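# Stand a lying gift box upright and open its lid

## Task

A closed gift box is resting on one of its side faces on the table. Turn it so it sits on its bottom face, then open it so the lid is raised to roughly vertical or tipped back past vertical. Concealed magnets keep the lid's flap closed, so it needs some force to release.

## Robot and tools

Robot: two UR-type arms, left_arm and right_arm, each ending in a sixteen-motor, four-fingered hand (index, middle, ring, thumb). right_arm has a right hand; left_arm has its mirror image. A camera stand sits behind the arms. Cameras: cam_head_left, cam_head_right, cam_left_wrist, cam_right_wrist, each 672x504.

Scene frame: origin at table-top height, midway between the arms' nominal bases. +z is up, +x points out over the table, and left_arm is on the +y side. Image left and right do not follow these names. Calibrated bases: left_arm (+0.063, +0.381, 0) m, right_arm (-0.037, -0.457, 0) m. Reported hand positions and orientations are in this frame and can be off by a few cm.

Hand point axes (right hand): +z runs along the straightened fingers toward the tips, +y points out of the palm face, and +x crosses the palm away from the thumb. On the left hand, +x points toward the thumb. A rigid mast near the wrist on the palm side can strike objects.

The 48-number row. Every movement call uses one flat row of 48 numbers, each in [-1, 1], covering both arms even when only one moves. Order: left_arm dx, dy, dz, rx, ry, rz; then 16 left hand motor goals; left current_limit, speed; then the same 24 numbers for right_arm. The six arm numbers are an offset, not a pose. They are measured from that arm's Hand target as it stood when the action or move began, along the Hand target's own axes. 1.0 equals 0.6 m or 180 degrees. rx, ry, rz form a single rotation vector. All six at 0 re-commands the current Hand target. A repeated offset moves the arm further each time.

Hand motor order: index_mcp, index_abd, index_pip, index_dip, middle_mcp, middle_abd, middle_pip, middle_dip, ring_mcp, ring_abd, ring_pip, ring_dip, thumb_cmc, thumb_axl, thumb_mcp, thumb_ipl. Each is an absolute goal angle scaled between the hinge's two stops, not an offset. A 0 is a real goal. To leave a hand unchanged, copy back its hand_goal, hand_current_limit and hand_speed. Straight values: _mcp +0.75, _abd 0.00, _pip +0.58, _dip +0.70, thumb_cmc +0.71, thumb_axl +0.68, thumb_mcp +0.23, thumb_ipl +0.17. Moving toward -1 curls the fingers toward the palm and swings the thumb in front of the palm. current_limit maps -1..+1 to 0..550 mA. speed sets the motor speed to (speed+1)/2 of 8.5 rad/s. Start values are +0.4 and -0.6, and the last values sent stay in force.

Tools:
- execute_actions(actions, cameras): actions is a list of actions. Each action holds up to 15 rows, one per 1/30 s step, and its last row is held until step 15. Every row counts from the action's starting Hand target. An empty list returns state plus all images.
- move(target, speed, blend, stop_force, zero, blocking, cameras): drives each hand point along a straight line to its offset target. target is one 48-number row or a list of up to 15 rows, all counted from the same starting Hand targets. speed is in m/s, 0.002 to 3.6, default 0.25; turning is capped at twice that in rad/s. blend is a corner radius in m for lists. stop_force is in N, 3 to 120, and ends an arm's path when it feels that much push along its motion. zero (default true) re-zeroes the sensor first. blocking=false cannot be combined with stop_force. A move has a 10 s cap and does not avoid obstacles. Leave stop_force out when lifting away from something you are pressing on.
- wait(seconds 0 to 10), stop(), zoom_image(camera, region [x0,y0,x1,y1] px, max 504 square), zero_wrist_force(arm), read_manual(section), finished_scene(scene 1 or 2; irreversible).

Results: each arm reports end_effector_position (m), quat_wxyz, velocities, Hand target (the last commanded pose after clipping), joint data and wrist force/torque along the hand axes. Hand arrays follow the motor order: hand_goal, hand_measured, hand_current_ma, hand_state. hand_state is one of moving, goal, blocked or overload. A move also returns a move: line with done, off_target, moving, held or fault; limits=paced means clipped, limits=held means steps were withheld. Neither done nor off_target proves contact or its absence. If a hand settles short of its target, send the remaining distance as an offset.

Commanded orientation is clipped to within 32 degrees of the measured one at each step. A clearance check holds back commands that would bring the arms too close, but not finger-to-finger contact.

Avoid: any object leaving the table (fail); hitting or pressing hard, especially arm against arm or one hand gripping the other; drops; releasing moving parts. Faults: contact torque at a joint limit (wrist joints 24.6 N m) or about 150 N of outside force stops the arm for 10 s. The arms are stiff, so a target slightly beyond a firm contact can trigger a fault. A motor drawing 495 mA or more for 5 s shuts down for 10 s. Motors at 85 °C brake the arm for 30 to 60 s; a MOTOR HOT line appears from 70 °C. A HAND FAULT line cancels the reply's remaining motion calls. Keep paths clear of each arm's own base.

Each tool is called after "Call:" as name(argument=value, ...) on one line, values as JSON.

## Session

Call:
execute_actions(actions=[])

Scene clock: 0.00 s.
left_arm: end_effector_position=(+0.4723, +0.4477, +0.2300) hand_goal=(+0.754, +0.000, +0.576, +0.696, +0.754, +0.000, +0.576, +0.696, +0.754, +0.000, +0.576, +0.696, +0.714, +0.678, +0.226, +0.168) hand_measured=(+0.754, +0.000, +0.576, +0.696, +0.754, +0.000, +0.576, +0.696, +0.754, +0.000, +0.576, +0.696, +0.714, +0.678, +0.226, +0.168) hand_current_ma=(+0, +0, +0, +0, +0, +0, +0, +0, +0, +0, +0, +0, +0, +0, +0, +0) hand_state=(goal, goal, goal, goal, goal, goal, goal, goal, goal, goal, goal, goal, goal, goal, goal, goal) hand_current_limit=0.40 hand_speed=-0.60 end_effector_quat_wxyz=(+0.000, +0.023, +1.000, +0.000) | right_arm: end_effector_position=(+0.3695, -0.5417, +0.2300) hand_goal=(+0.754, +0.000, +0.576, +0.696, +0.754, +0.000, +0.576, +0.696, +0.754, +0.000, +0.576, +0.696, +0.714, +0.678, +0.226, +0.168) hand_measured=(+0.754, +0.000, +0.576, +0.696, +0.754, +0.000, +0.576, +0.696, +0.754, +0.000, +0.576, +0.696, +0.714, +0.678, +0.226, +0.168) hand_current_ma=(+0, +0, +0, +0, +0, +0, +0, +0, +0, +0, +0, +0, +0, +0, +0, +0) hand_state=(goal, goal, goal, goal, goal, goal, goal, goal, goal, goal, goal, goal, goal, goal, goal, goal) hand_current_limit=0.40 hand_speed=-0.60 end_effector_quat_wxyz=(+0.000, +1.000, +0.000, +0.000)
Joint positions: left_arm=[3.458 -1.419 -2.042 -1.252 1.571 -1.255] | right_arm=[-0.316 -1.723 2.042 -1.89 -1.571 1.255]
Joint velocities: within noise
Joint torques (N m): no reading
Motor temperatures (°C): left_arm=[29 31 31 42 36 39] | right_arm=[30 30 29 33 36 39]
Wrist force (N): no reading
Wrist torque (N m): no reading
Wrist force, peak (N): no reading
Hand target: left_arm +0.4723, +0.4477, +0.2300; +0.000, +0.023, +1.000, +0.000 | right_arm +0.3695, -0.5417, +0.2300; +0.000, +1.000, +0.000, +0.000

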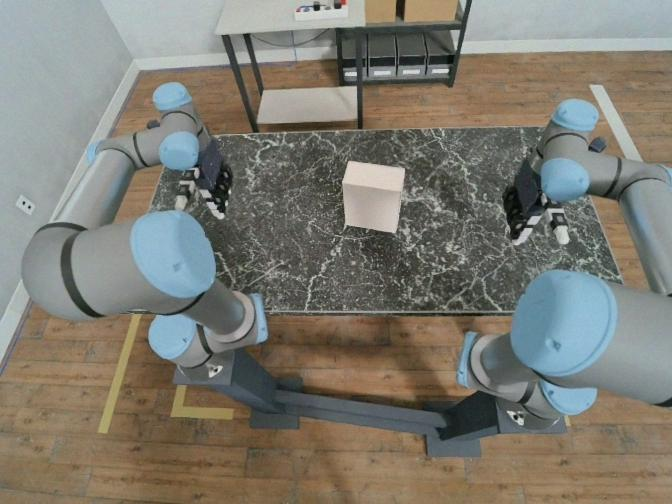

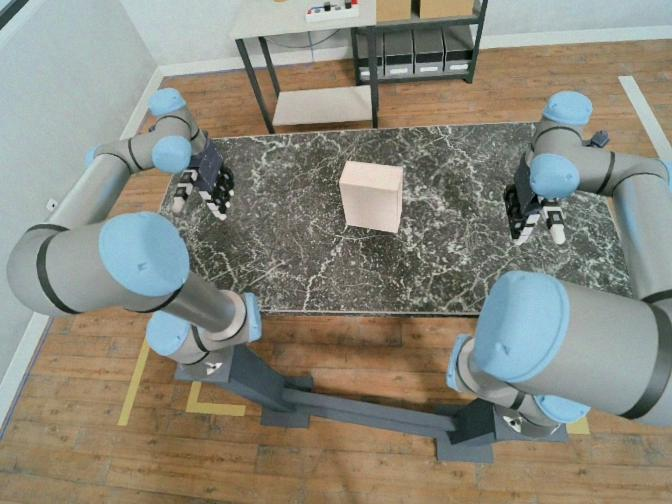

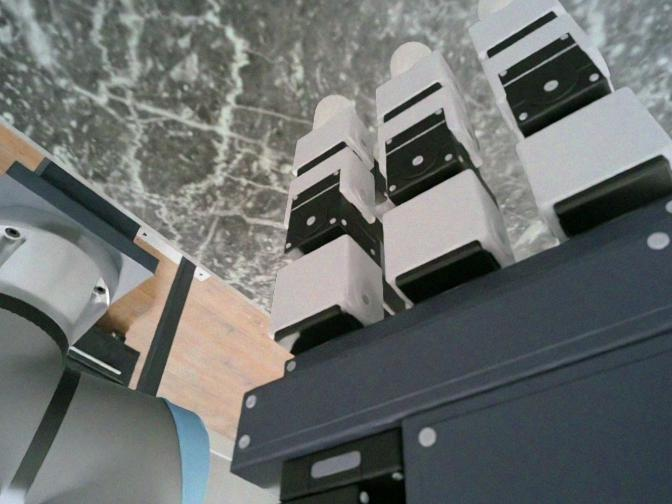

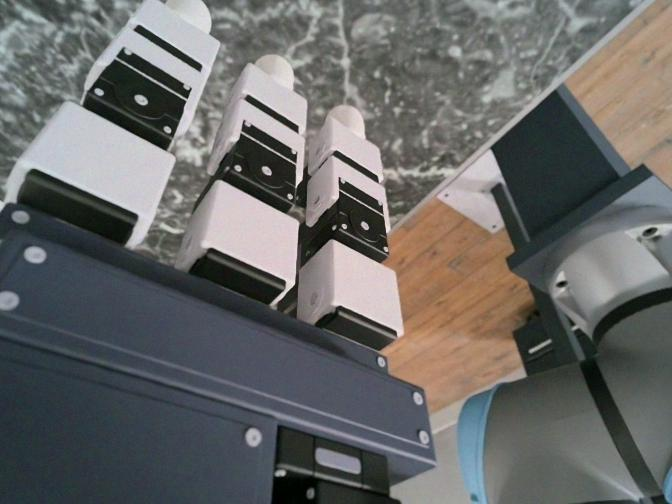

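Call:
zoom_image(camera="cam_head_left", region=[320, 140, 430, 250])

Call:
zoom_image(camera="cam_head_right", region=[320, 140, 430, 250])

Scaled by 4.582.

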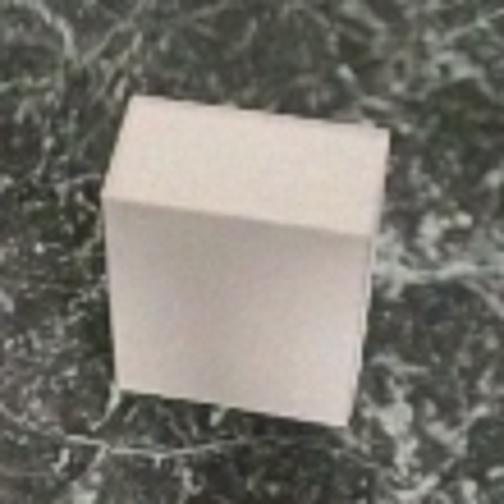

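Scaled by 4.582.

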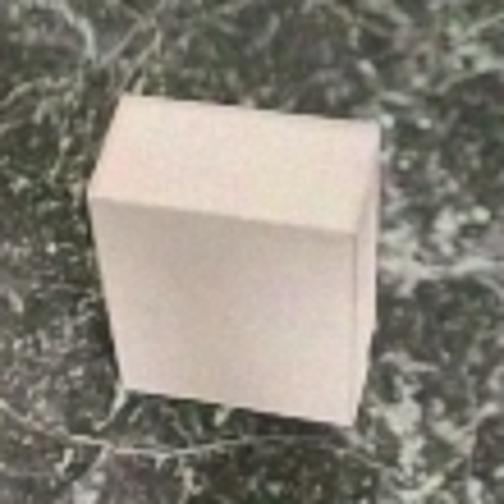

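Call:
zoom_image(camera="cam_head_left", region=[160, 120, 260, 230])

Call:
zoom_image(camera="cam_head_left", region=[490, 150, 590, 260])

Call:
zoom_image(camera="cam_head_right", region=[160, 120, 260, 230])

Call:
zoom_image(camera="cam_head_right", region=[490, 150, 590, 260])

Scaled by 4.582.

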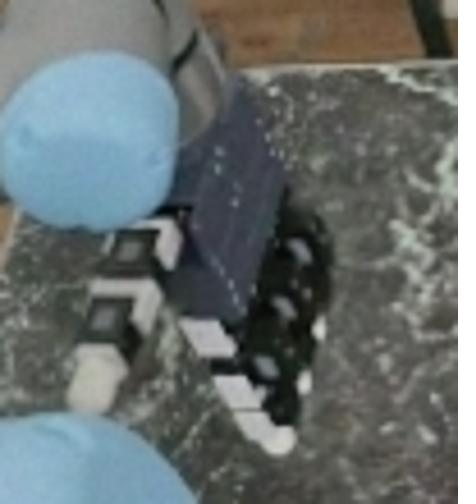

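Scaled by 4.582.

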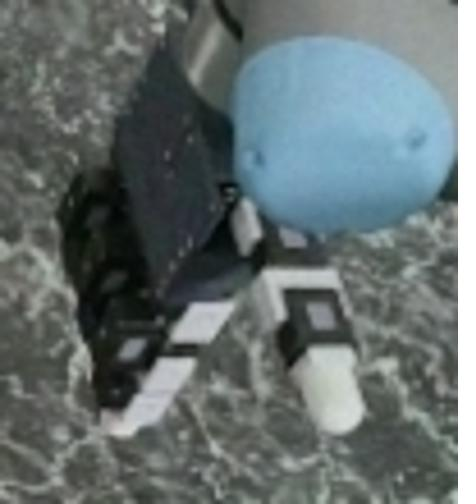

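Scaled by 4.582.

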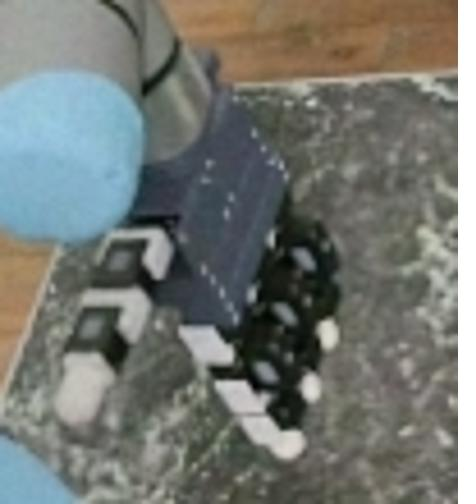

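Scaled by 4.582.

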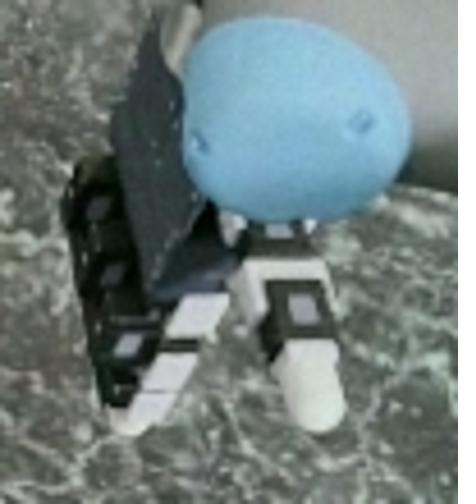

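Call:
zoom_image(camera="cam_head_right", region=[375, 160, 415, 240])

Call:
zoom_image(camera="cam_head_left", region=[335, 150, 415, 200])

Scaled by 6.300.

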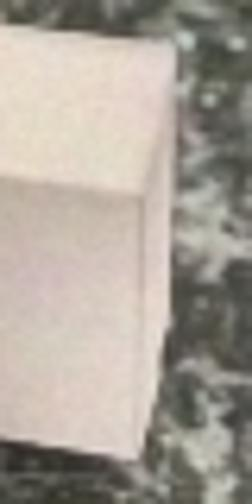

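Scaled by 6.300.

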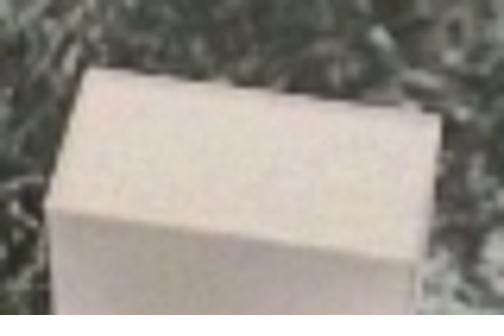

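Call:
move(target=[-0.38,-0.147,-0.083,0,0,0,0.754,0,0.576,0.696,0.754,0,0.576,0.696,0.754,0,0.576,0.696,0.714,0.678,0.226,0.168,0.4,-0.6,0.55,-0.2,-0.083,0,0,0,0.754,0,0.576,0.696,0.754,0,0.576,0.696,0.754,0,0.576,0.696,0.714,0.678,0.226,0.168,0.4,-0.6], speed=0.5, cameras=["all"])

Call:
zoom_image(camera="cam_left_wrist", region=[84, 0, 588, 504])

Scene clock: 187.47 s.
left_arm: end_effector_position=(+0.6961, +0.3493, +0.2798) hand_goal=(+0.754, +0.000, +0.576, +0.696, +0.754, +0.000, +0.576, +0.696, +0.754, +0.000, +0.576, +0.696, +0.714, +0.678, +0.226, +0.168) hand_measured=(+0.754, +0.000, +0.576, +0.696, +0.754, +0.000, +0.576, +0.696, +0.754, +0.000, +0.576, +0.696, +0.714, +0.678, +0.224, +0.168) hand_current_ma=(-1, +0, +1, +0, -1, +0, +1, +0, -1, +0, +1, +0, +0, -1, -3, +0) hand_state=(goal, goal, goal, goal, goal, goal, goal, goal, goal, goal, goal, goal, goal, goal, goal, goal) hand_current_limit=0.40 hand_speed=-0.60 end_effector_quat_wxyz=(+0.000, +0.023, +1.000, +0.000) | right_arm: end_effector_position=(+0.6993, -0.4214, +0.2799) hand_goal=(+0.754, +0.000, +0.576, +0.696, +0.754, +0.000, +0.576, +0.696, +0.754, +0.000, +0.576, +0.696, +0.714, +0.678, +0.226, +0.168) hand_measured=(+0.754, +0.000, +0.576, +0.696, +0.754, +0.000, +0.576, +0.696, +0.754, +0.000, +0.576, +0.696, +0.714, +0.678, +0.224, +0.168) hand_current_ma=(+0, +0, +0, +0, +0, +0, +0, +0, +0, +0, +0, +0, +0, +0, +0, +0) hand_state=(goal, goal, goal, goal, goal, goal, goal, goal, goal, goal, goal, goal, goal, goal, goal, goal) hand_current_limit=0.40 hand_speed=-0.60 end_effector_quat_wxyz=(+0.000, +1.000, +0.000, +0.000)
Joint positions: left_arm=[3.211 -1.957 -1.304 -1.451 1.571 -1.502] | right_arm=[-0.018 -0.897 0.86 -1.533 -1.571 1.553]
Joint torques (N m): left_arm=[8.29 29.81 26.24 2.83 0.78 2.16] | right_arm=[-9.61 -41.88 -32.69 -1.36 1.22 -2.3]
Wrist force (N): left_arm=[0.3 -0.1 0.4] | right_arm=[-0.5 0.0 -0.1]
Wrist torque (N m): left_arm=[-0.03 -0.07 0.01] | right_arm=[0.07 0.00 0.04]
Wrist force, peak (N): left_arm=[2.1 0.8 0.4] | right_arm=[-2.1 1.4 0.1]
Hand target: left_arm +0.6961, +0.3493, +0.2798; +0.000, +0.023, +1.000, +0.000 | right_arm +0.6994, -0.4215, +0.2798; +0.000, +1.000, +0.000, +0.000
Off the commanded pose: left_arm 0.000 m, 0 deg | right_arm 0.000 m, 0 deg.
move: done

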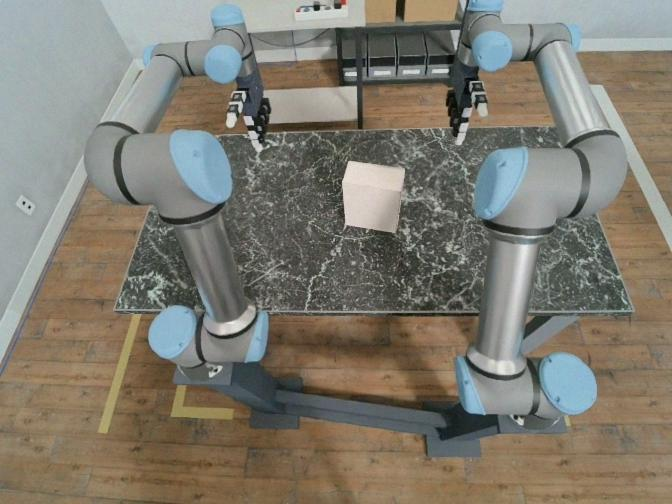

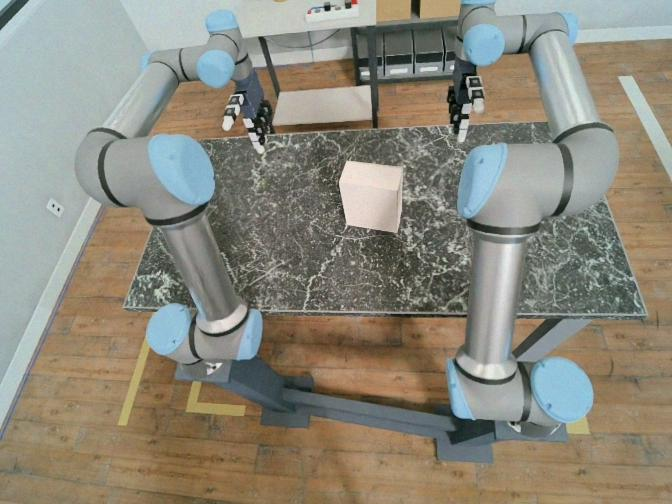

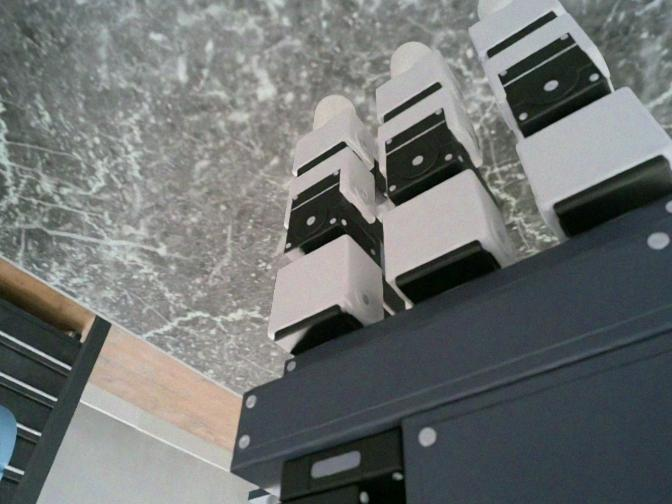

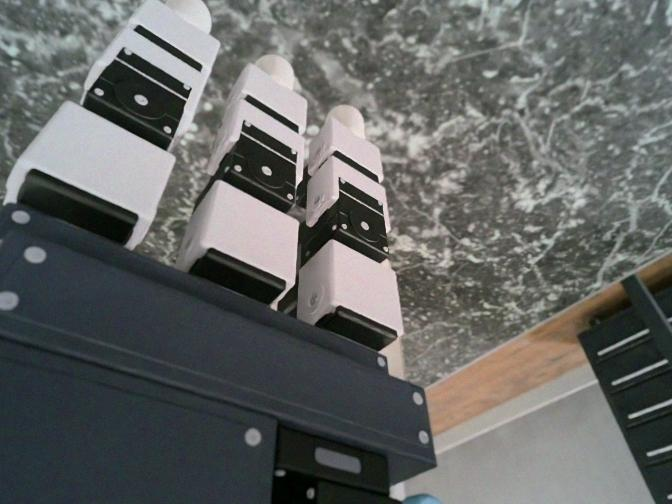

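Scaled by 1.000.

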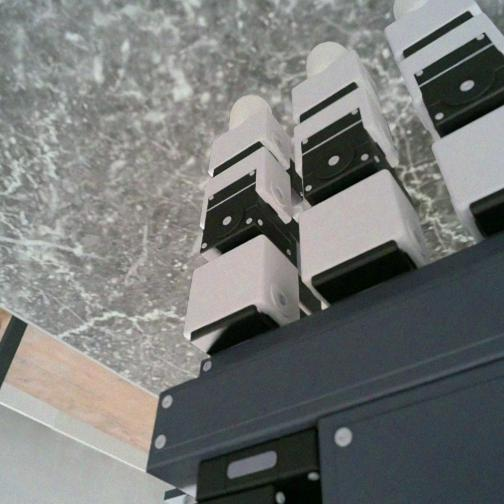

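Call:
move(target=[0,0,0,0,0,0,0.754,0,0.576,0.696,0.754,0,0.576,0.696,0.754,0,0.576,0.696,0.714,0.678,0.226,0.168,0.4,-0.6,-0.033,-0.444,-0.25,0,0,0,0.754,0,0.576,0.696,0.754,0,0.576,0.696,0.754,0,0.576,0.696,0.714,0.678,0.226,0.168,0.4,-0.6], speed=0.5, cameras=["cam_right_wrist", "cam_head_right"])

Scene clock: 231.40 s.
left_arm: end_effector_position=(+0.6961, +0.3493, +0.2798) hand_goal=(+0.754, +0.000, +0.576, +0.696, +0.754, +0.000, +0.576, +0.696, +0.754, +0.000, +0.576, +0.696, +0.714, +0.678, +0.226, +0.168) hand_measured=(+0.754, +0.000, +0.576, +0.696, +0.754, +0.000, +0.576, +0.696, +0.754, +0.000, +0.576, +0.696, +0.714, +0.678, +0.224, +0.168) hand_current_ma=(-1, +0, +1, +0, -1, +0, +1, +0, -1, +0, +1, +0, +0, -1, -3, +0) hand_state=(goal, goal, goal, goal, goal, goal, goal, goal, goal, goal, goal, goal, goal, goal, goal, goal) hand_current_limit=0.40 hand_speed=-0.60 end_effector_quat_wxyz=(+0.000, +0.023, +1.000, +0.000) | right_arm: end_effector_position=(+0.6782, -0.1558, +0.4288) hand_goal=(+0.754, +0.000, +0.576, +0.696, +0.754, +0.000, +0.576, +0.696, +0.754, +0.000, +0.576, +0.696, +0.714, +0.678, +0.226, +0.168) hand_measured=(+0.752, +0.000, +0.576, +0.696, +0.752, +0.000, +0.576, +0.696, +0.752, +0.000, +0.576, +0.696, +0.714, +0.678, +0.224, +0.168) hand_current_ma=(+0, +0, +0, +0, +0, +0, +0, +0, +0, +0, +0, +0, +0, +0, +0, +0) hand_state=(goal, goal, goal, goal, goal, goal, goal, goal, goal, goal, goal, goal, goal, goal, goal, goal) hand_current_limit=0.40 hand_speed=-0.60 end_effector_quat_wxyz=(-0.033, +0.992, +0.034, +0.116)
Joint positions: left_arm=[3.211 -1.957 -1.304 -1.451 1.571 -1.502] | right_arm=[0.326 -0.638 0.035 -1.21 -1.575 1.828]
Joint torques (N m): left_arm=[8.37 32.34 26.88 0.34 -1.2 1.95] | right_arm=[10.39 -61.65 -19.65 -3.99 -1.73 0.19]
Wrist force (N): left_arm=[0.1 0.1 0.5] | right_arm=[0.2 -0.2 -0.6]
Wrist torque (N m): left_arm=[-0.02 -0.05 -0.01] | right_arm=[0.08 0.11 0.15]
Wrist force, peak (N): left_arm=[0.7 -0.3 0.4] | right_arm=[-0.1 -2.3 -2.5]
Hand target: left_arm +0.6961, +0.3493, +0.2798; +0.000, +0.023, +1.000, +0.000 | right_arm +0.6794, -0.1551, +0.4298; +0.000, +1.000, +0.000, +0.000
Off the commanded pose: left_arm 0.000 m, 0 deg | right_arm 0.002 m, 14 deg.
elbow stopped short (right arm): the move would have taken joint 3 (elbow) straighter than the controller allows.
move: off_target (right_arm)
Images, in order (width x height): cam_head_right 672x504, cam_right_wrist 672x504.

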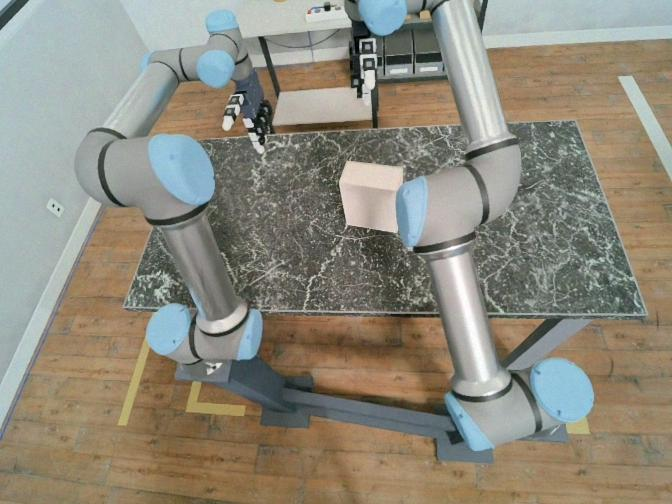

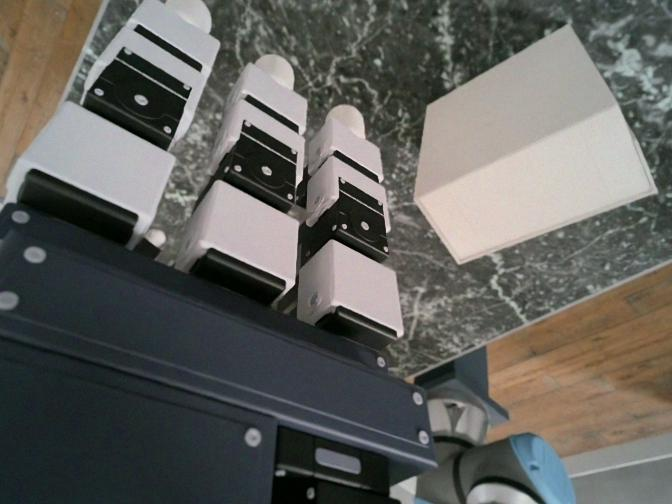

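Call:
zoom_image(camera="cam_right_wrist", region=[400, 10, 672, 280])

Call:
zoom_image(camera="cam_right_wrist", region=[540, 20, 670, 210])

Scaled by 1.853.

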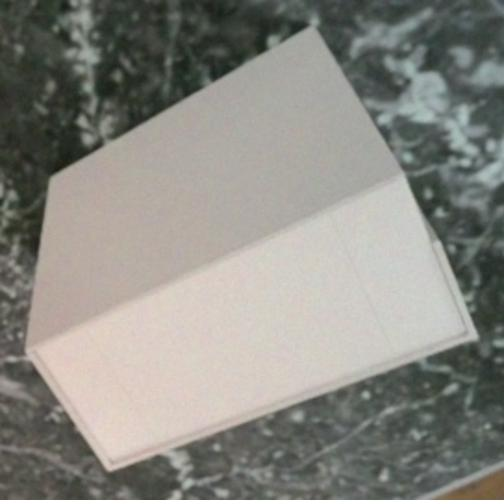

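Scaled by 2.653.

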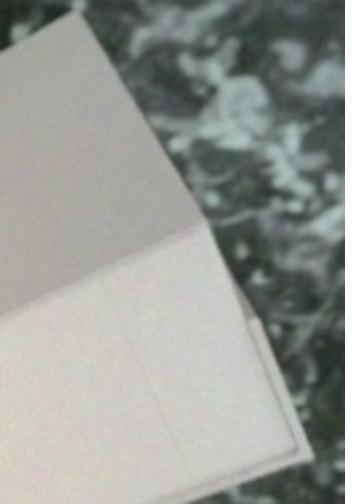

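Call:
move(target=[[0.121,-0.121,-0.1,0,0,-0.948,0.48,-0.2,0.43,0.551,0.48,0.2,0.43,0.551,0.95,0,0.576,0.696,0.9,0.678,0.226,0.168,0.3,-0.6,-0.299,0.325,0.117,0,0,-0.933,0.48,-0.2,0.43,0.551,0.48,0.2,0.43,0.551,0.95,0,0.576,0.696,0.9,0.678,0.226,0.168,0.3,-0.6],[0.2075,-0.423,0.033,0,0,-0.948,0.48,-0.2,0.43,0.551,0.48,0.2,0.43,0.551,0.95,0,0.576,0.696,0.9,0.678,0.226,0.168,0.3,-0.6,-0.319,0.128,0.283,0,0,-0.933,0.48,-0.2,0.43,0.551,0.48,0.2,0.43,0.551,0.95,0,0.576,0.696,0.9,0.678,0.226,0.168,0.3,-0.6]], speed=[0.5,0.25], blend=[0.03,0], cameras=["all"])

Scene clock: 407.83 s.
left_arm: end_effector_position=(+0.5603, +0.1014, +0.2600) hand_goal=(+0.480, -0.200, +0.430, +0.552, +0.480, +0.200, +0.430, +0.552, +0.950, +0.000, +0.576, +0.696, +0.900, +0.678, +0.226, +0.168) hand_measured=(+0.486, -0.100, +0.434, +0.556, +0.484, +0.102, +0.432, +0.554, +0.942, +0.000, +0.576, +0.696, +0.898, +0.678, +0.224, +0.168) hand_current_ma=(+9, +284, +5, +4, +4, -276, +3, +3, -13, +0, +1, +0, -1, -1, -3, +0) hand_state=(goal, blocked, goal, goal, goal, blocked, goal, goal, goal, goal, goal, goal, goal, goal, goal, goal) hand_current_limit=0.30 hand_speed=-0.60 end_effector_quat_wxyz=(+0.000, +0.995, -0.104, +0.000) | right_arm: end_effector_position=(+0.4880, -0.2321, +0.2599) hand_goal=(+0.480, -0.200, +0.430, +0.552, +0.480, +0.200, +0.430, +0.552, +0.950, +0.000, +0.576, +0.696, +0.900, +0.678, +0.226, +0.168) hand_measured=(+0.486, -0.098, +0.432, +0.556, +0.486, +0.104, +0.432, +0.556, +0.942, +0.000, +0.576, +0.696, +0.898, +0.678, +0.224, +0.168) hand_current_ma=(+1, +139, +0, +0, +1, -122, +0, +0, -2, +0, +0, +0, +0, +0, +0, +0) hand_state=(goal, blocked, goal, goal, goal, blocked, goal, goal, goal, goal, goal, goal, goal, goal, goal, goal) hand_current_limit=0.30 hand_speed=-0.60 end_effector_quat_wxyz=(+0.000, +0.105, +0.995, +0.000)
Joint positions: left_arm=[3.07 -1.647 -1.744 -1.322 1.571 -4.62] | right_arm=[0.026 -1.549 1.801 -1.823 -1.571 -1.334]
Joint torques (N m): left_arm=[-8.32 32.35 20.22 1.76 1.94 -1.13] | right_arm=[0.88 -32.82 -27.47 -3.11 -1.64 -0.59]
Wrist force (N): left_arm=[0.1 0.0 0.5] | right_arm=[0.1 0.6 -0.3]
Wrist torque (N m): left_arm=[0.02 -0.04 0.01] | right_arm=[0.18 0.02 0.19]
Wrist force, peak (N): left_arm=[-0.4 2.4 1.3] | right_arm=[0.6 1.6 0.7]
Hand target: left_arm +0.5603, +0.1014, +0.2600; +0.000, +0.995, -0.104, +0.000 | right_arm +0.4880, -0.2320, +0.2600; +0.000, +0.105, +0.995, +0.000
Off the commanded pose: left_arm 0.000 m, 0 deg | right_arm 0.000 m, 0 deg.
move: done

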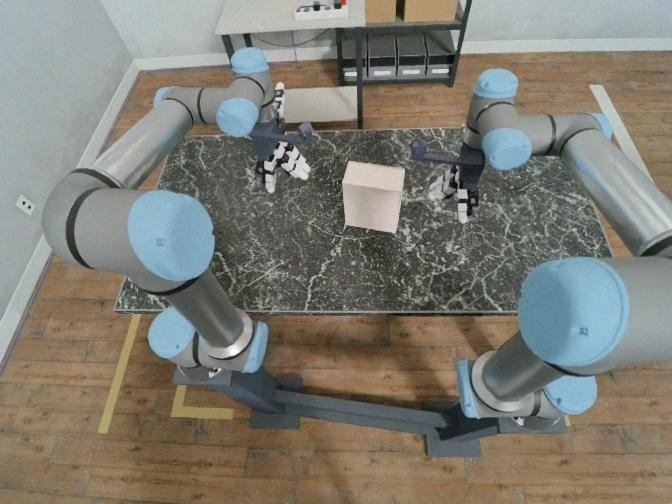

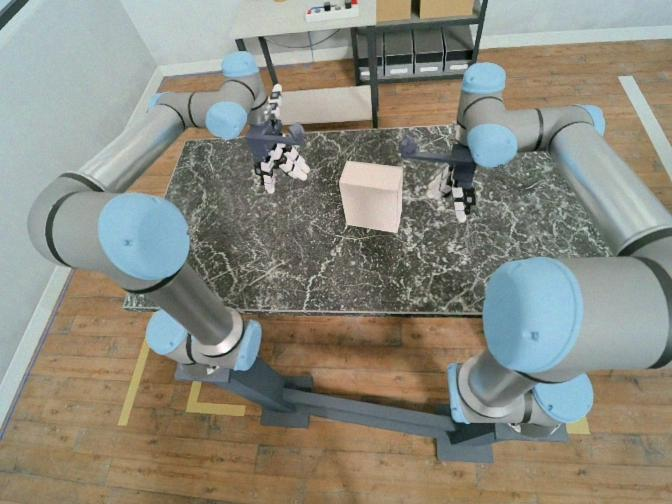

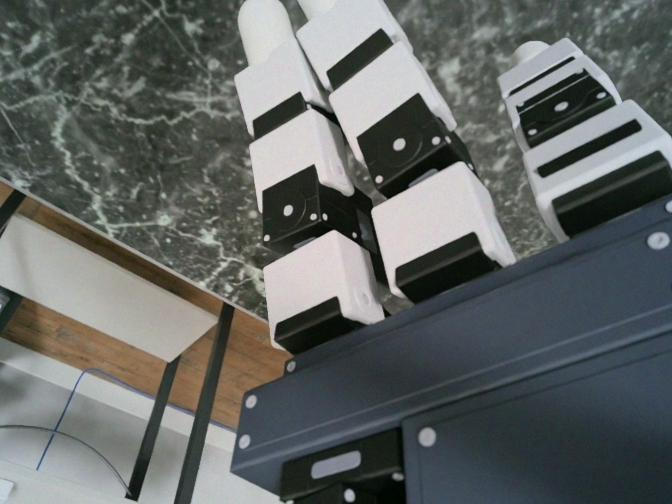

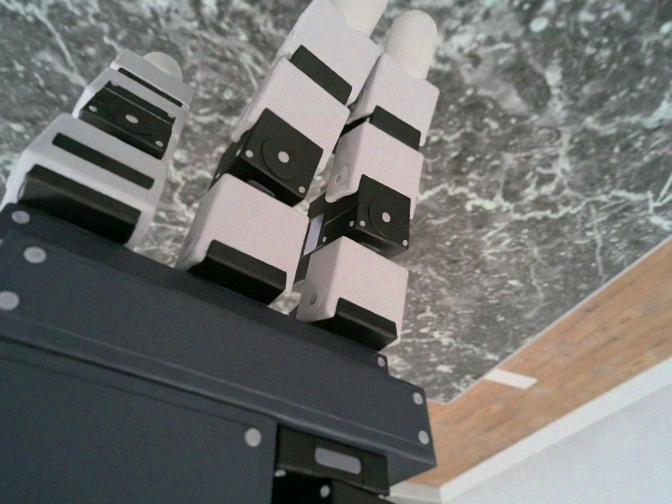

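Call:
move(target=[0,0.168,0,0,0,0,0.48,-0.09,0.43,0.551,0.48,0.09,0.43,0.551,0.95,0,0.576,0.696,0.9,0.678,0.226,0.168,-0.5,-0.6,0,0.168,0,0,0,0,0.48,-0.09,0.43,0.551,0.48,0.09,0.43,0.551,0.95,0,0.576,0.696,0.9,0.678,0.226,0.168,-0.5,-0.6], speed=0.1, cameras=["cam_head_left", "cam_head_right"])

Call:
zoom_image(camera="cam_head_left", region=[270, 80, 480, 250])

Scene clock: 430.07 s.
left_arm: end_effector_position=(+0.5394, +0.0028, +0.2600) hand_goal=(+0.480, -0.090, +0.430, +0.552, +0.480, +0.090, +0.430, +0.552, +0.950, +0.000, +0.576, +0.696, +0.900, +0.678, +0.226, +0.168) hand_measured=(+0.528, -0.096, +0.416, +0.520, +0.544, +0.084, +0.402, +0.506, +0.942, +0.000, +0.576, +0.696, +0.898, +0.678, +0.224, +0.168) hand_current_ma=(+138, -7, -25, -74, +138, -7, -62, -121, -13, +0, +1, +0, -1, -1, -3, +0) hand_state=(blocked, goal, goal, blocked, blocked, goal, blocked, blocked, goal, goal, goal, goal, goal, goal, goal, goal) hand_current_limit=-0.50 hand_speed=-0.60 end_effector_quat_wxyz=(+0.000, +0.995, -0.104, +0.000) | right_arm: end_effector_position=(+0.5090, -0.1334, +0.2600) hand_goal=(+0.480, -0.090, +0.430, +0.552, +0.480, +0.090, +0.430, +0.552, +0.950, +0.000, +0.576, +0.696, +0.900, +0.678, +0.226, +0.168) hand_measured=(+0.524, -0.094, +0.418, +0.522, +0.548, +0.090, +0.410, +0.492, +0.942, +0.000, +0.576, +0.696, +0.898, +0.678, +0.224, +0.168) hand_current_ma=(+41, +0, -3, -17, +92, +0, -9, -68, -2, +0, +0, +0, +0, +0, +0, +0) hand_state=(blocked, goal, goal, blocked, blocked, goal, blocked, blocked, goal, goal, goal, goal, goal, goal, goal, goal) hand_current_limit=-0.50 hand_speed=-0.60 end_effector_quat_wxyz=(+0.000, +0.105, +0.995, +0.000)
Joint positions: left_arm=[2.878 -1.707 -1.677 -1.329 1.571 -4.812] | right_arm=[0.211 -1.416 1.655 -1.81 -1.571 -1.149]
Joint torques (N m): left_arm=[-8.76 17.87 1.04 -2.02 -6.99 1.84] | right_arm=[4.98 -16.63 -3.14 -1.79 6.74 -2.33]
Wrist force (N): left_arm=[-0.3 -24.4 -29.4] | right_arm=[0.9 -23.1 -30.5]
Wrist torque (N m): left_arm=[1.95 -0.16 0.08] | right_arm=[2.52 0.12 0.10]
Wrist force, peak (N): left_arm=[-1.7 -31.3 -37.7] | right_arm=[2.0 -30.8 -39.7]
Hand target: left_arm +0.5394, +0.0028, +0.2600; +0.000, +0.995, -0.104, +0.000 | right_arm +0.5090, -0.1334, +0.2600; +0.000, +0.105, +0.995, +0.000
Off the commanded pose: left_arm 0.000 m, 0 deg | right_arm 0.000 m, 0 deg.
move: done
Images, in order (width x height): cam_head_left 672x504, cam_head_right 672x504.

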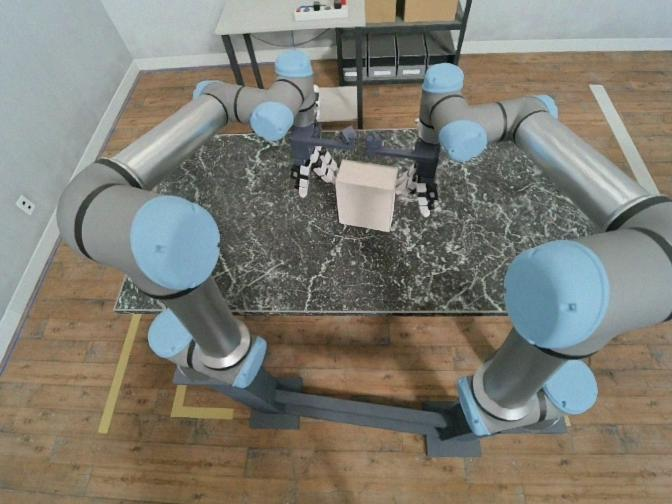

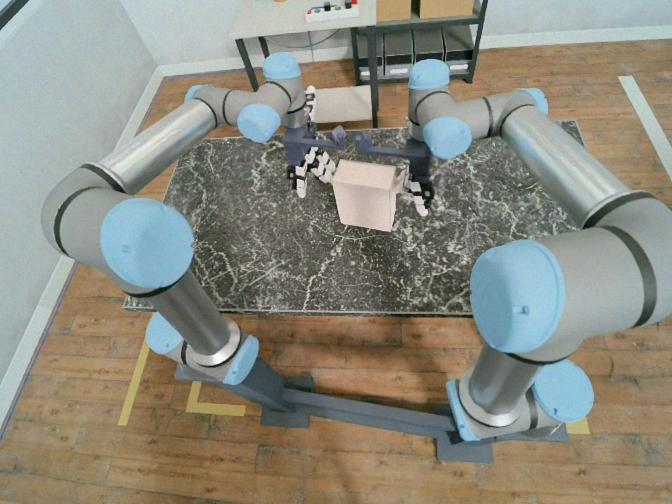

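Scaled by 2.400.

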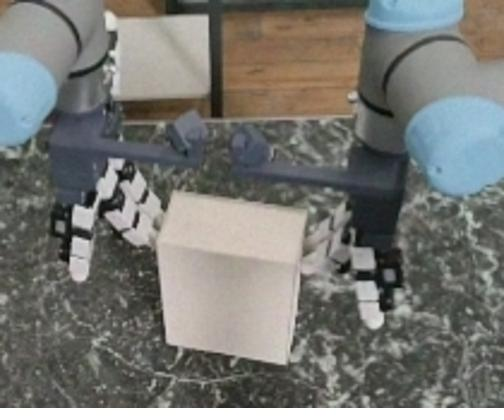

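Call:
move(target=[0,-0.007,-0.003,0,0,0,0.48,-0.09,0.43,0.551,0.48,0.09,0.43,0.551,0.95,0,0.576,0.696,0.9,0.678,0.226,0.168,-0.4,-0.6,0,-0.007,-0.003,0,0,0,0.48,-0.09,0.43,0.551,0.48,0.09,0.43,0.551,0.95,0,0.576,0.696,0.9,0.678,0.226,0.168,-0.4,-0.6], speed=0.02)

Scene clock: 469.83 s.
left_arm: end_effector_position=(+0.5403, +0.0069, +0.2618) hand_goal=(+0.480, -0.090, +0.430, +0.552, +0.480, +0.090, +0.430, +0.552, +0.950, +0.000, +0.576, +0.696, +0.900, +0.678, +0.226, +0.168) hand_measured=(+0.492, -0.088, +0.432, +0.550, +0.496, +0.088, +0.432, +0.552, +0.942, +0.000, +0.576, +0.696, +0.898, +0.678, +0.224, +0.168) hand_current_ma=(+24, +1, +1, -1, +32, -2, +2, +0, -13, +0, +1, +0, -1, -1, -3, +0) hand_state=(goal, goal, goal, goal, goal, goal, goal, goal, goal, goal, goal, goal, goal, goal, goal, goal) hand_current_limit=-0.40 hand_speed=-0.60 end_effector_quat_wxyz=(+0.000, +0.995, -0.104, +0.000) | right_arm: end_effector_position=(+0.5081, -0.1376, +0.2618) hand_goal=(+0.480, -0.090, +0.430, +0.552, +0.480, +0.090, +0.430, +0.552, +0.950, +0.000, +0.576, +0.696, +0.900, +0.678, +0.226, +0.168) hand_measured=(+0.488, -0.088, +0.430, +0.550, +0.500, +0.090, +0.432, +0.552, +0.942, +0.000, +0.576, +0.696, +0.898, +0.678, +0.224, +0.168) hand_current_ma=(+2, +0, +0, +0, +9, +0, +0, +0, -2, +0, +0, +0, +0, +0, +0, +0) hand_state=(goal, goal, goal, goal, goal, goal, goal, goal, goal, goal, goal, goal, goal, goal, goal, goal) hand_current_limit=-0.40 hand_speed=-0.60 end_effector_quat_wxyz=(+0.000, +0.105, +0.995, +0.000)
Joint positions: left_arm=[2.886 -1.703 -1.677 -1.333 1.571 -4.805] | right_arm=[0.204 -1.423 1.659 -1.806 -1.571 -1.156]
Joint torques (N m): left_arm=[-1.83 31.12 17.51 1.63 1.52 0.23] | right_arm=[-0.1 -30.52 -19.7 -2.24 -1.47 -0.72]
Wrist force (N): left_arm=[0.3 0.4 0.2] | right_arm=[1.6 -0.6 -0.7]
Wrist torque (N m): left_arm=[0.15 -0.06 -0.02] | right_arm=[0.10 -0.20 0.28]
Wrist force, peak (N): left_arm=[-0.3 -24.6 -29.8] | right_arm=[1.1 -23.8 -30.8]
Hand target: left_arm +0.5403, +0.0069, +0.2618; +0.000, +0.995, -0.104, +0.000 | right_arm +0.5081, -0.1376, +0.2618; +0.000, +0.105, +0.995, +0.000
Off the commanded pose: left_arm 0.000 m, 0 deg | right_arm 0.000 m, 0 deg.
move: done

Call:
move(target=[0,0,0,0,0,0,0.38,-0.09,0.43,0.551,0.38,0.09,0.43,0.551,0.95,0,0.576,0.696,0.9,0.678,0.226,0.168,0.2,-0.8,0,0,0,0,0,0,0.38,-0.09,0.43,0.551,0.38,0.09,0.43,0.551,0.95,0,0.576,0.696,0.9,0.678,0.226,0.168,0.2,-0.8])

Scene clock: 478.63 s.
left_arm: end_effector_position=(+0.5403, +0.0069, +0.2618) hand_goal=(+0.380, -0.090, +0.430, +0.552, +0.380, +0.090, +0.430, +0.552, +0.950, +0.000, +0.576, +0.696, +0.900, +0.678, +0.226, +0.168) hand_measured=(+0.474, -0.088, +0.450, +0.558, +0.476, +0.086, +0.452, +0.558, +0.942, +0.000, +0.576, +0.696, +0.898, +0.678, +0.224, +0.168) hand_current_ma=(+330, +1, +41, +7, +330, -3, +48, +8, -13, +0, +1, +0, -1, -1, -3, +0) hand_state=(blocked, goal, blocked, goal, blocked, goal, blocked, goal, goal, goal, goal, goal, goal, goal, goal, goal) hand_current_limit=0.20 hand_speed=-0.80 end_effector_quat_wxyz=(+0.000, +0.995, -0.104, +0.000) | right_arm: end_effector_position=(+0.5081, -0.1376, +0.2618) hand_goal=(+0.380, -0.090, +0.430, +0.552, +0.380, +0.090, +0.430, +0.552, +0.950, +0.000, +0.576, +0.696, +0.900, +0.678, +0.226, +0.168) hand_measured=(+0.470, -0.088, +0.448, +0.558, +0.480, +0.090, +0.450, +0.560, +0.942, +0.000, +0.576, +0.696, +0.898, +0.678, +0.224, +0.168) hand_current_ma=(+157, +0, +7, +1, +192, +0, +9, +2, -2, +0, +0, +0, +0, +0, +0, +0) hand_state=(blocked, goal, goal, goal, blocked, goal, blocked, goal, goal, goal, goal, goal, goal, goal, goal, goal) hand_current_limit=0.20 hand_speed=-0.80 end_effector_quat_wxyz=(+0.000, +0.105, +0.995, +0.000)
Joint positions: left_arm=[2.886 -1.703 -1.677 -1.333 1.571 -4.805] | right_arm=[0.204 -1.423 1.659 -1.806 -1.571 -1.156]
Joint torques (N m): left_arm=[-10.58 22.57 24.48 3.95 -3.21 -1.83] | right_arm=[11.28 -21.11 -29.98 -3.48 3.17 1.63]
Wrist force (N): left_arm=[0.3 -7.5 -3.5] | right_arm=[1.6 -7.5 -4.6]
Wrist torque (N m): left_arm=[0.62 -0.13 0.03] | right_arm=[0.80 -0.14 0.26]
Wrist force, peak (N): left_arm=[0.4 -7.5 -4.0] | right_arm=[1.7 -7.7 -4.8]
Hand target: left_arm +0.5403, +0.0069, +0.2618; +0.000, +0.995, -0.104, +0.000 | right_arm +0.5081, -0.1376, +0.2618; +0.000, +0.105, +0.995, +0.000
Off the commanded pose: left_arm 0.000 m, 0 deg | right_arm 0.000 m, 0 deg.
move: done

Call:
move(target=[[0.0988,0.002,-0.0093,0,0,0,0.38,-0.09,0.43,0.551,0.38,0.09,0.43,0.551,0.95,0,0.576,0.696,0.9,0.678,0.226,0.168,0.2,-0.8,-0.0988,0.002,-0.0093,0,0,0,0.38,-0.09,0.43,0.551,0.38,0.09,0.43,0.551,0.95,0,0.576,0.696,0.9,0.678,0.226,0.168,0.2,-0.8],[0.1945,0.002,0.0173,0,0,0,0.38,-0.09,0.43,0.551,0.38,0.09,0.43,0.551,0.95,0,0.576,0.696,0.9,0.678,0.226,0.168,0.2,-0.8,-0.1945,0.002,0.0173,0,0,0,0.38,-0.09,0.43,0.551,0.38,0.09,0.43,0.551,0.95,0,0.576,0.696,0.9,0.678,0.226,0.168,0.2,-0.8]], speed=0.07, blend=[0.02,0], cameras=["cam_head_left"])

Call:
zoom_image(camera="cam_head_left", region=[270, 60, 480, 240])

Scene clock: 500.17 s.
left_arm: end_effector_position=(+0.6542, -0.0184, +0.2514) hand_goal=(+0.380, -0.090, +0.430, +0.552, +0.380, +0.090, +0.430, +0.552, +0.950, +0.000, +0.576, +0.696, +0.900, +0.678, +0.226, +0.168) hand_measured=(+0.466, -0.074, +0.462, +0.570, +0.474, +0.110, +0.454, +0.558, +0.942, +0.000, +0.576, +0.696, +0.898, +0.678, +0.224, +0.168) hand_current_ma=(+296, +26, +78, +34, +330, +32, +50, +8, -13, +0, +1, +0, -1, -1, -3, +0) hand_state=(blocked, goal, blocked, goal, blocked, goal, blocked, goal, goal, goal, goal, goal, goal, goal, goal, goal) hand_current_limit=0.20 hand_speed=-0.80 end_effector_quat_wxyz=(+0.000, +0.995, -0.104, +0.000) | right_arm: end_effector_position=(+0.6225, -0.1608, +0.2514) hand_goal=(+0.380, -0.090, +0.430, +0.552, +0.380, +0.090, +0.430, +0.552, +0.950, +0.000, +0.576, +0.696, +0.900, +0.678, +0.226, +0.168) hand_measured=(+0.468, -0.072, +0.468, +0.574, +0.490, +0.112, +0.456, +0.558, +0.942, +0.000, +0.576, +0.696, +0.898, +0.678, +0.224, +0.168) hand_current_ma=(+151, +5, +28, +11, +230, +8, +15, +1, -2, +0, +0, +0, +0, +0, +0, +0) hand_state=(blocked, goal, blocked, blocked, blocked, blocked, blocked, goal, goal, goal, goal, goal, goal, goal, goal, goal) hand_current_limit=0.20 hand_speed=-0.80 end_effector_quat_wxyz=(+0.000, +0.105, +0.995, +0.000)
Joint positions: left_arm=[2.901 -1.972 -1.356 -1.384 1.571 -4.79] | right_arm=[0.133 -1.188 1.383 -1.765 -1.571 -1.227]
Joint torques (N m): left_arm=[-3.11 44.78 13.57 2.59 -0.96 0.66] | right_arm=[14.78 -47.35 -14.53 -2.88 1.55 1.87]
Wrist force (N): left_arm=[1.3 -5.7 -1.0] | right_arm=[0.5 -6.9 -2.7]
Wrist torque (N m): left_arm=[0.49 -0.07 0.07] | right_arm=[0.70 -0.10 0.21]
Wrist force, peak (N): left_arm=[-2.7 -25.3 -22.7] | right_arm=[4.5 -23.7 -23.2]
Hand target: left_arm +0.6542, -0.0185, +0.2514; +0.000, +0.995, -0.104, +0.000 | right_arm +0.6225, -0.1607, +0.2514; +0.000, +0.105, +0.995, +0.000
Off the commanded pose: left_arm 0.000 m, 0 deg | right_arm 0.000 m, 0 deg.
move: done
Images, in order (width x height): cam_head_left 672x504.

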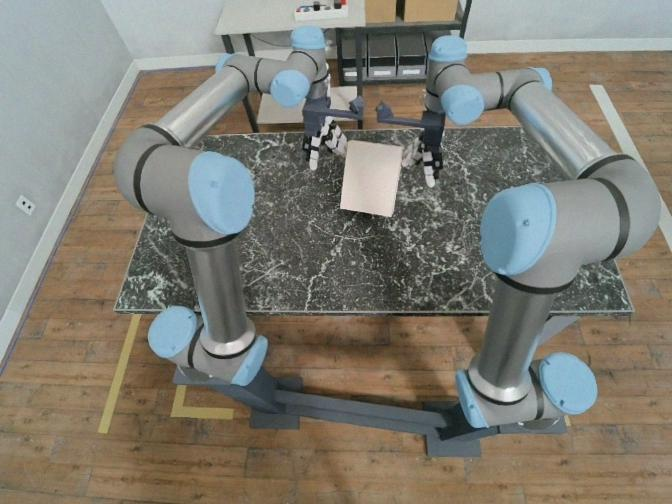

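Scaled by 2.400.

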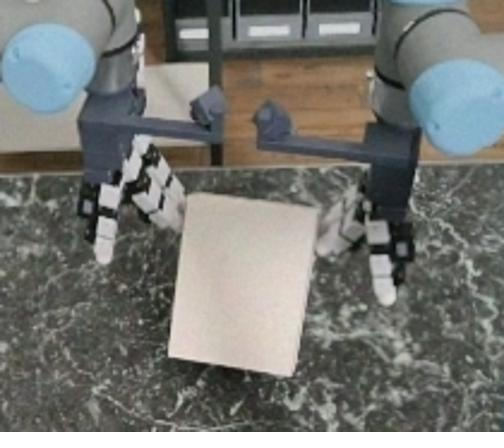

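Call:
move(target=[[0.0807,0,0.0578,0,0,0,0.38,-0.09,0.43,0.551,0.38,0.09,0.43,0.551,0.95,0,0.576,0.696,0.9,0.678,0.226,0.168,0.2,-0.8,-0.0807,0,0.0578,0,0,0,0.38,-0.09,0.43,0.551,0.38,0.09,0.43,0.551,0.95,0,0.576,0.696,0.9,0.678,0.226,0.168,0.2,-0.8],[0.1367,0,0.1397,0,0,0,0.38,-0.09,0.43,0.551,0.38,0.09,0.43,0.551,0.95,0,0.576,0.696,0.9,0.678,0.226,0.168,0.2,-0.8,-0.1367,0,0.1397,0,0,0,0.38,-0.09,0.43,0.551,0.38,0.09,0.43,0.551,0.95,0,0.576,0.696,0.9,0.678,0.226,0.168,0.2,-0.8],[0.1532,0,0.185,0,0,0,0.38,-0.09,0.43,0.551,0.38,0.09,0.43,0.551,0.95,0,0.576,0.696,0.9,0.678,0.226,0.168,0.2,-0.8,-0.1532,0,0.185,0,0,0,0.38,-0.09,0.43,0.551,0.38,0.09,0.43,0.551,0.95,0,0.576,0.696,0.9,0.678,0.226,0.168,0.2,-0.8]], speed=[0.07,0.07,0.04], blend=[0.02,0.01,0], cameras=["all"])

Call:
zoom_image(camera="cam_head_left", region=[270, 60, 480, 240])

Scene clock: 517.47 s.
left_arm: end_effector_position=(+0.7444, -0.0373, +0.1405) hand_goal=(+0.380, -0.090, +0.430, +0.552, +0.380, +0.090, +0.430, +0.552, +0.950, +0.000, +0.576, +0.696, +0.900, +0.678, +0.226, +0.168) hand_measured=(+0.464, -0.108, +0.462, +0.542, +0.480, +0.078, +0.442, +0.518, +0.942, +0.000, +0.576, +0.696, +0.898, +0.678, +0.224, +0.168) hand_current_ma=(+293, -28, +73, -18, +330, -18, +21, -83, -13, +0, +1, +0, -1, -1, -4, +0) hand_state=(blocked, goal, blocked, goal, blocked, goal, goal, blocked, goal, goal, goal, goal, goal, goal, goal, goal) hand_current_limit=0.20 hand_speed=-0.80 end_effector_quat_wxyz=(+0.000, +0.995, -0.104, +0.000) | right_arm: end_effector_position=(+0.7125, -0.1800, +0.1404) hand_goal=(+0.380, -0.090, +0.430, +0.552, +0.380, +0.090, +0.430, +0.552, +0.950, +0.000, +0.576, +0.696, +0.900, +0.678, +0.226, +0.168) hand_measured=(+0.468, -0.106, +0.478, +0.558, +0.486, +0.076, +0.454, +0.522, +0.942, +0.000, +0.576, +0.696, +0.898, +0.678, +0.224, +0.168) hand_current_ma=(+151, -5, +44, +1, +213, -4, +12, -19, -2, +0, +0, +0, +0, +0, +0, +0) hand_state=(blocked, goal, blocked, goal, blocked, goal, blocked, blocked, goal, goal, goal, goal, goal, goal, goal, goal) hand_current_limit=0.20 hand_speed=-0.80 end_effector_quat_wxyz=(+0.000, +0.105, +0.995, +0.000)
Joint positions: left_arm=[2.91 -2.256 -1.201 -1.256 1.571 -4.78] | right_arm=[0.09 -0.925 1.269 -1.914 -1.571 -1.27]
Joint torques (N m): left_arm=[-28.9 31.25 1.63 -2.25 -9.62 2.47] | right_arm=[20.98 -40.03 -13.57 -0.76 7.29 -1.8]
Wrist force (N): left_arm=[-0.8 -34.1 -32.8] | right_arm=[2.7 -26.8 -26.3]
Wrist torque (N m): left_arm=[2.69 -0.37 0.24] | right_arm=[2.68 0.32 0.01]
Wrist force, peak (N): left_arm=[-1.9 -35.5 -34.8] | right_arm=[3.7 -28.7 -28.5]
Hand target: left_arm +0.7442, -0.0375, +0.1404; +0.000, +0.995, -0.104, +0.000 | right_arm +0.7124, -0.1798, +0.1404; +0.000, +0.105, +0.995, +0.000
Off the commanded pose: left_arm 0.000 m, 0 deg | right_arm 0.000 m, 0 deg.
move: done

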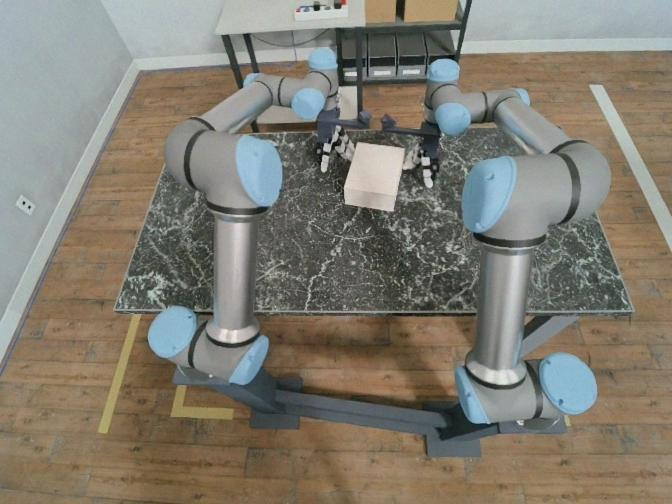

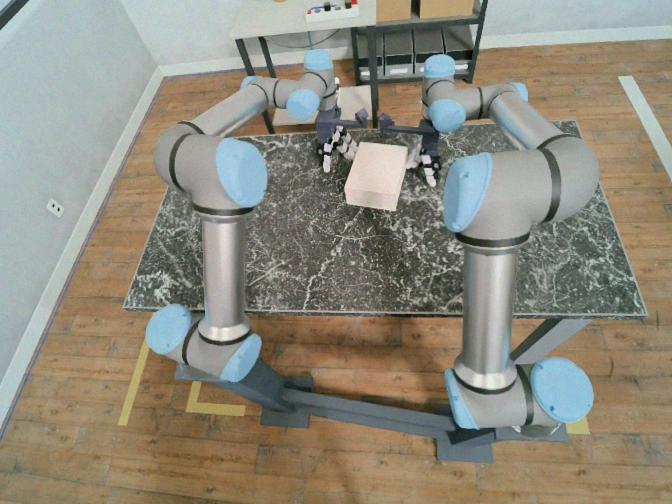

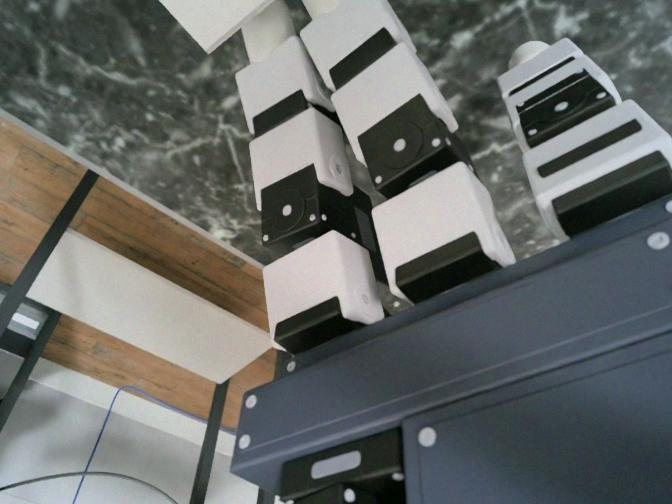

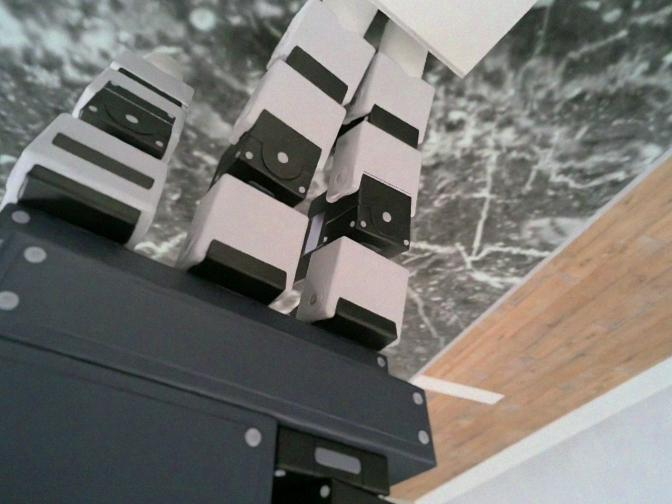

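Scaled by 2.400.

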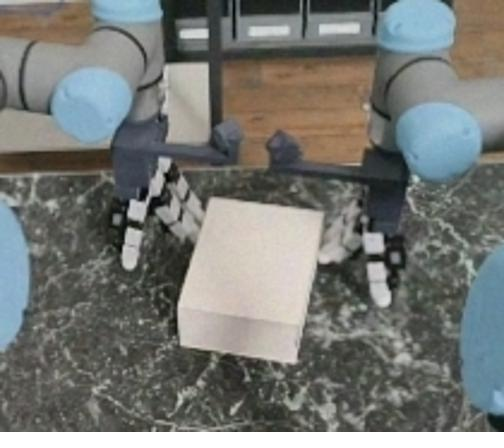

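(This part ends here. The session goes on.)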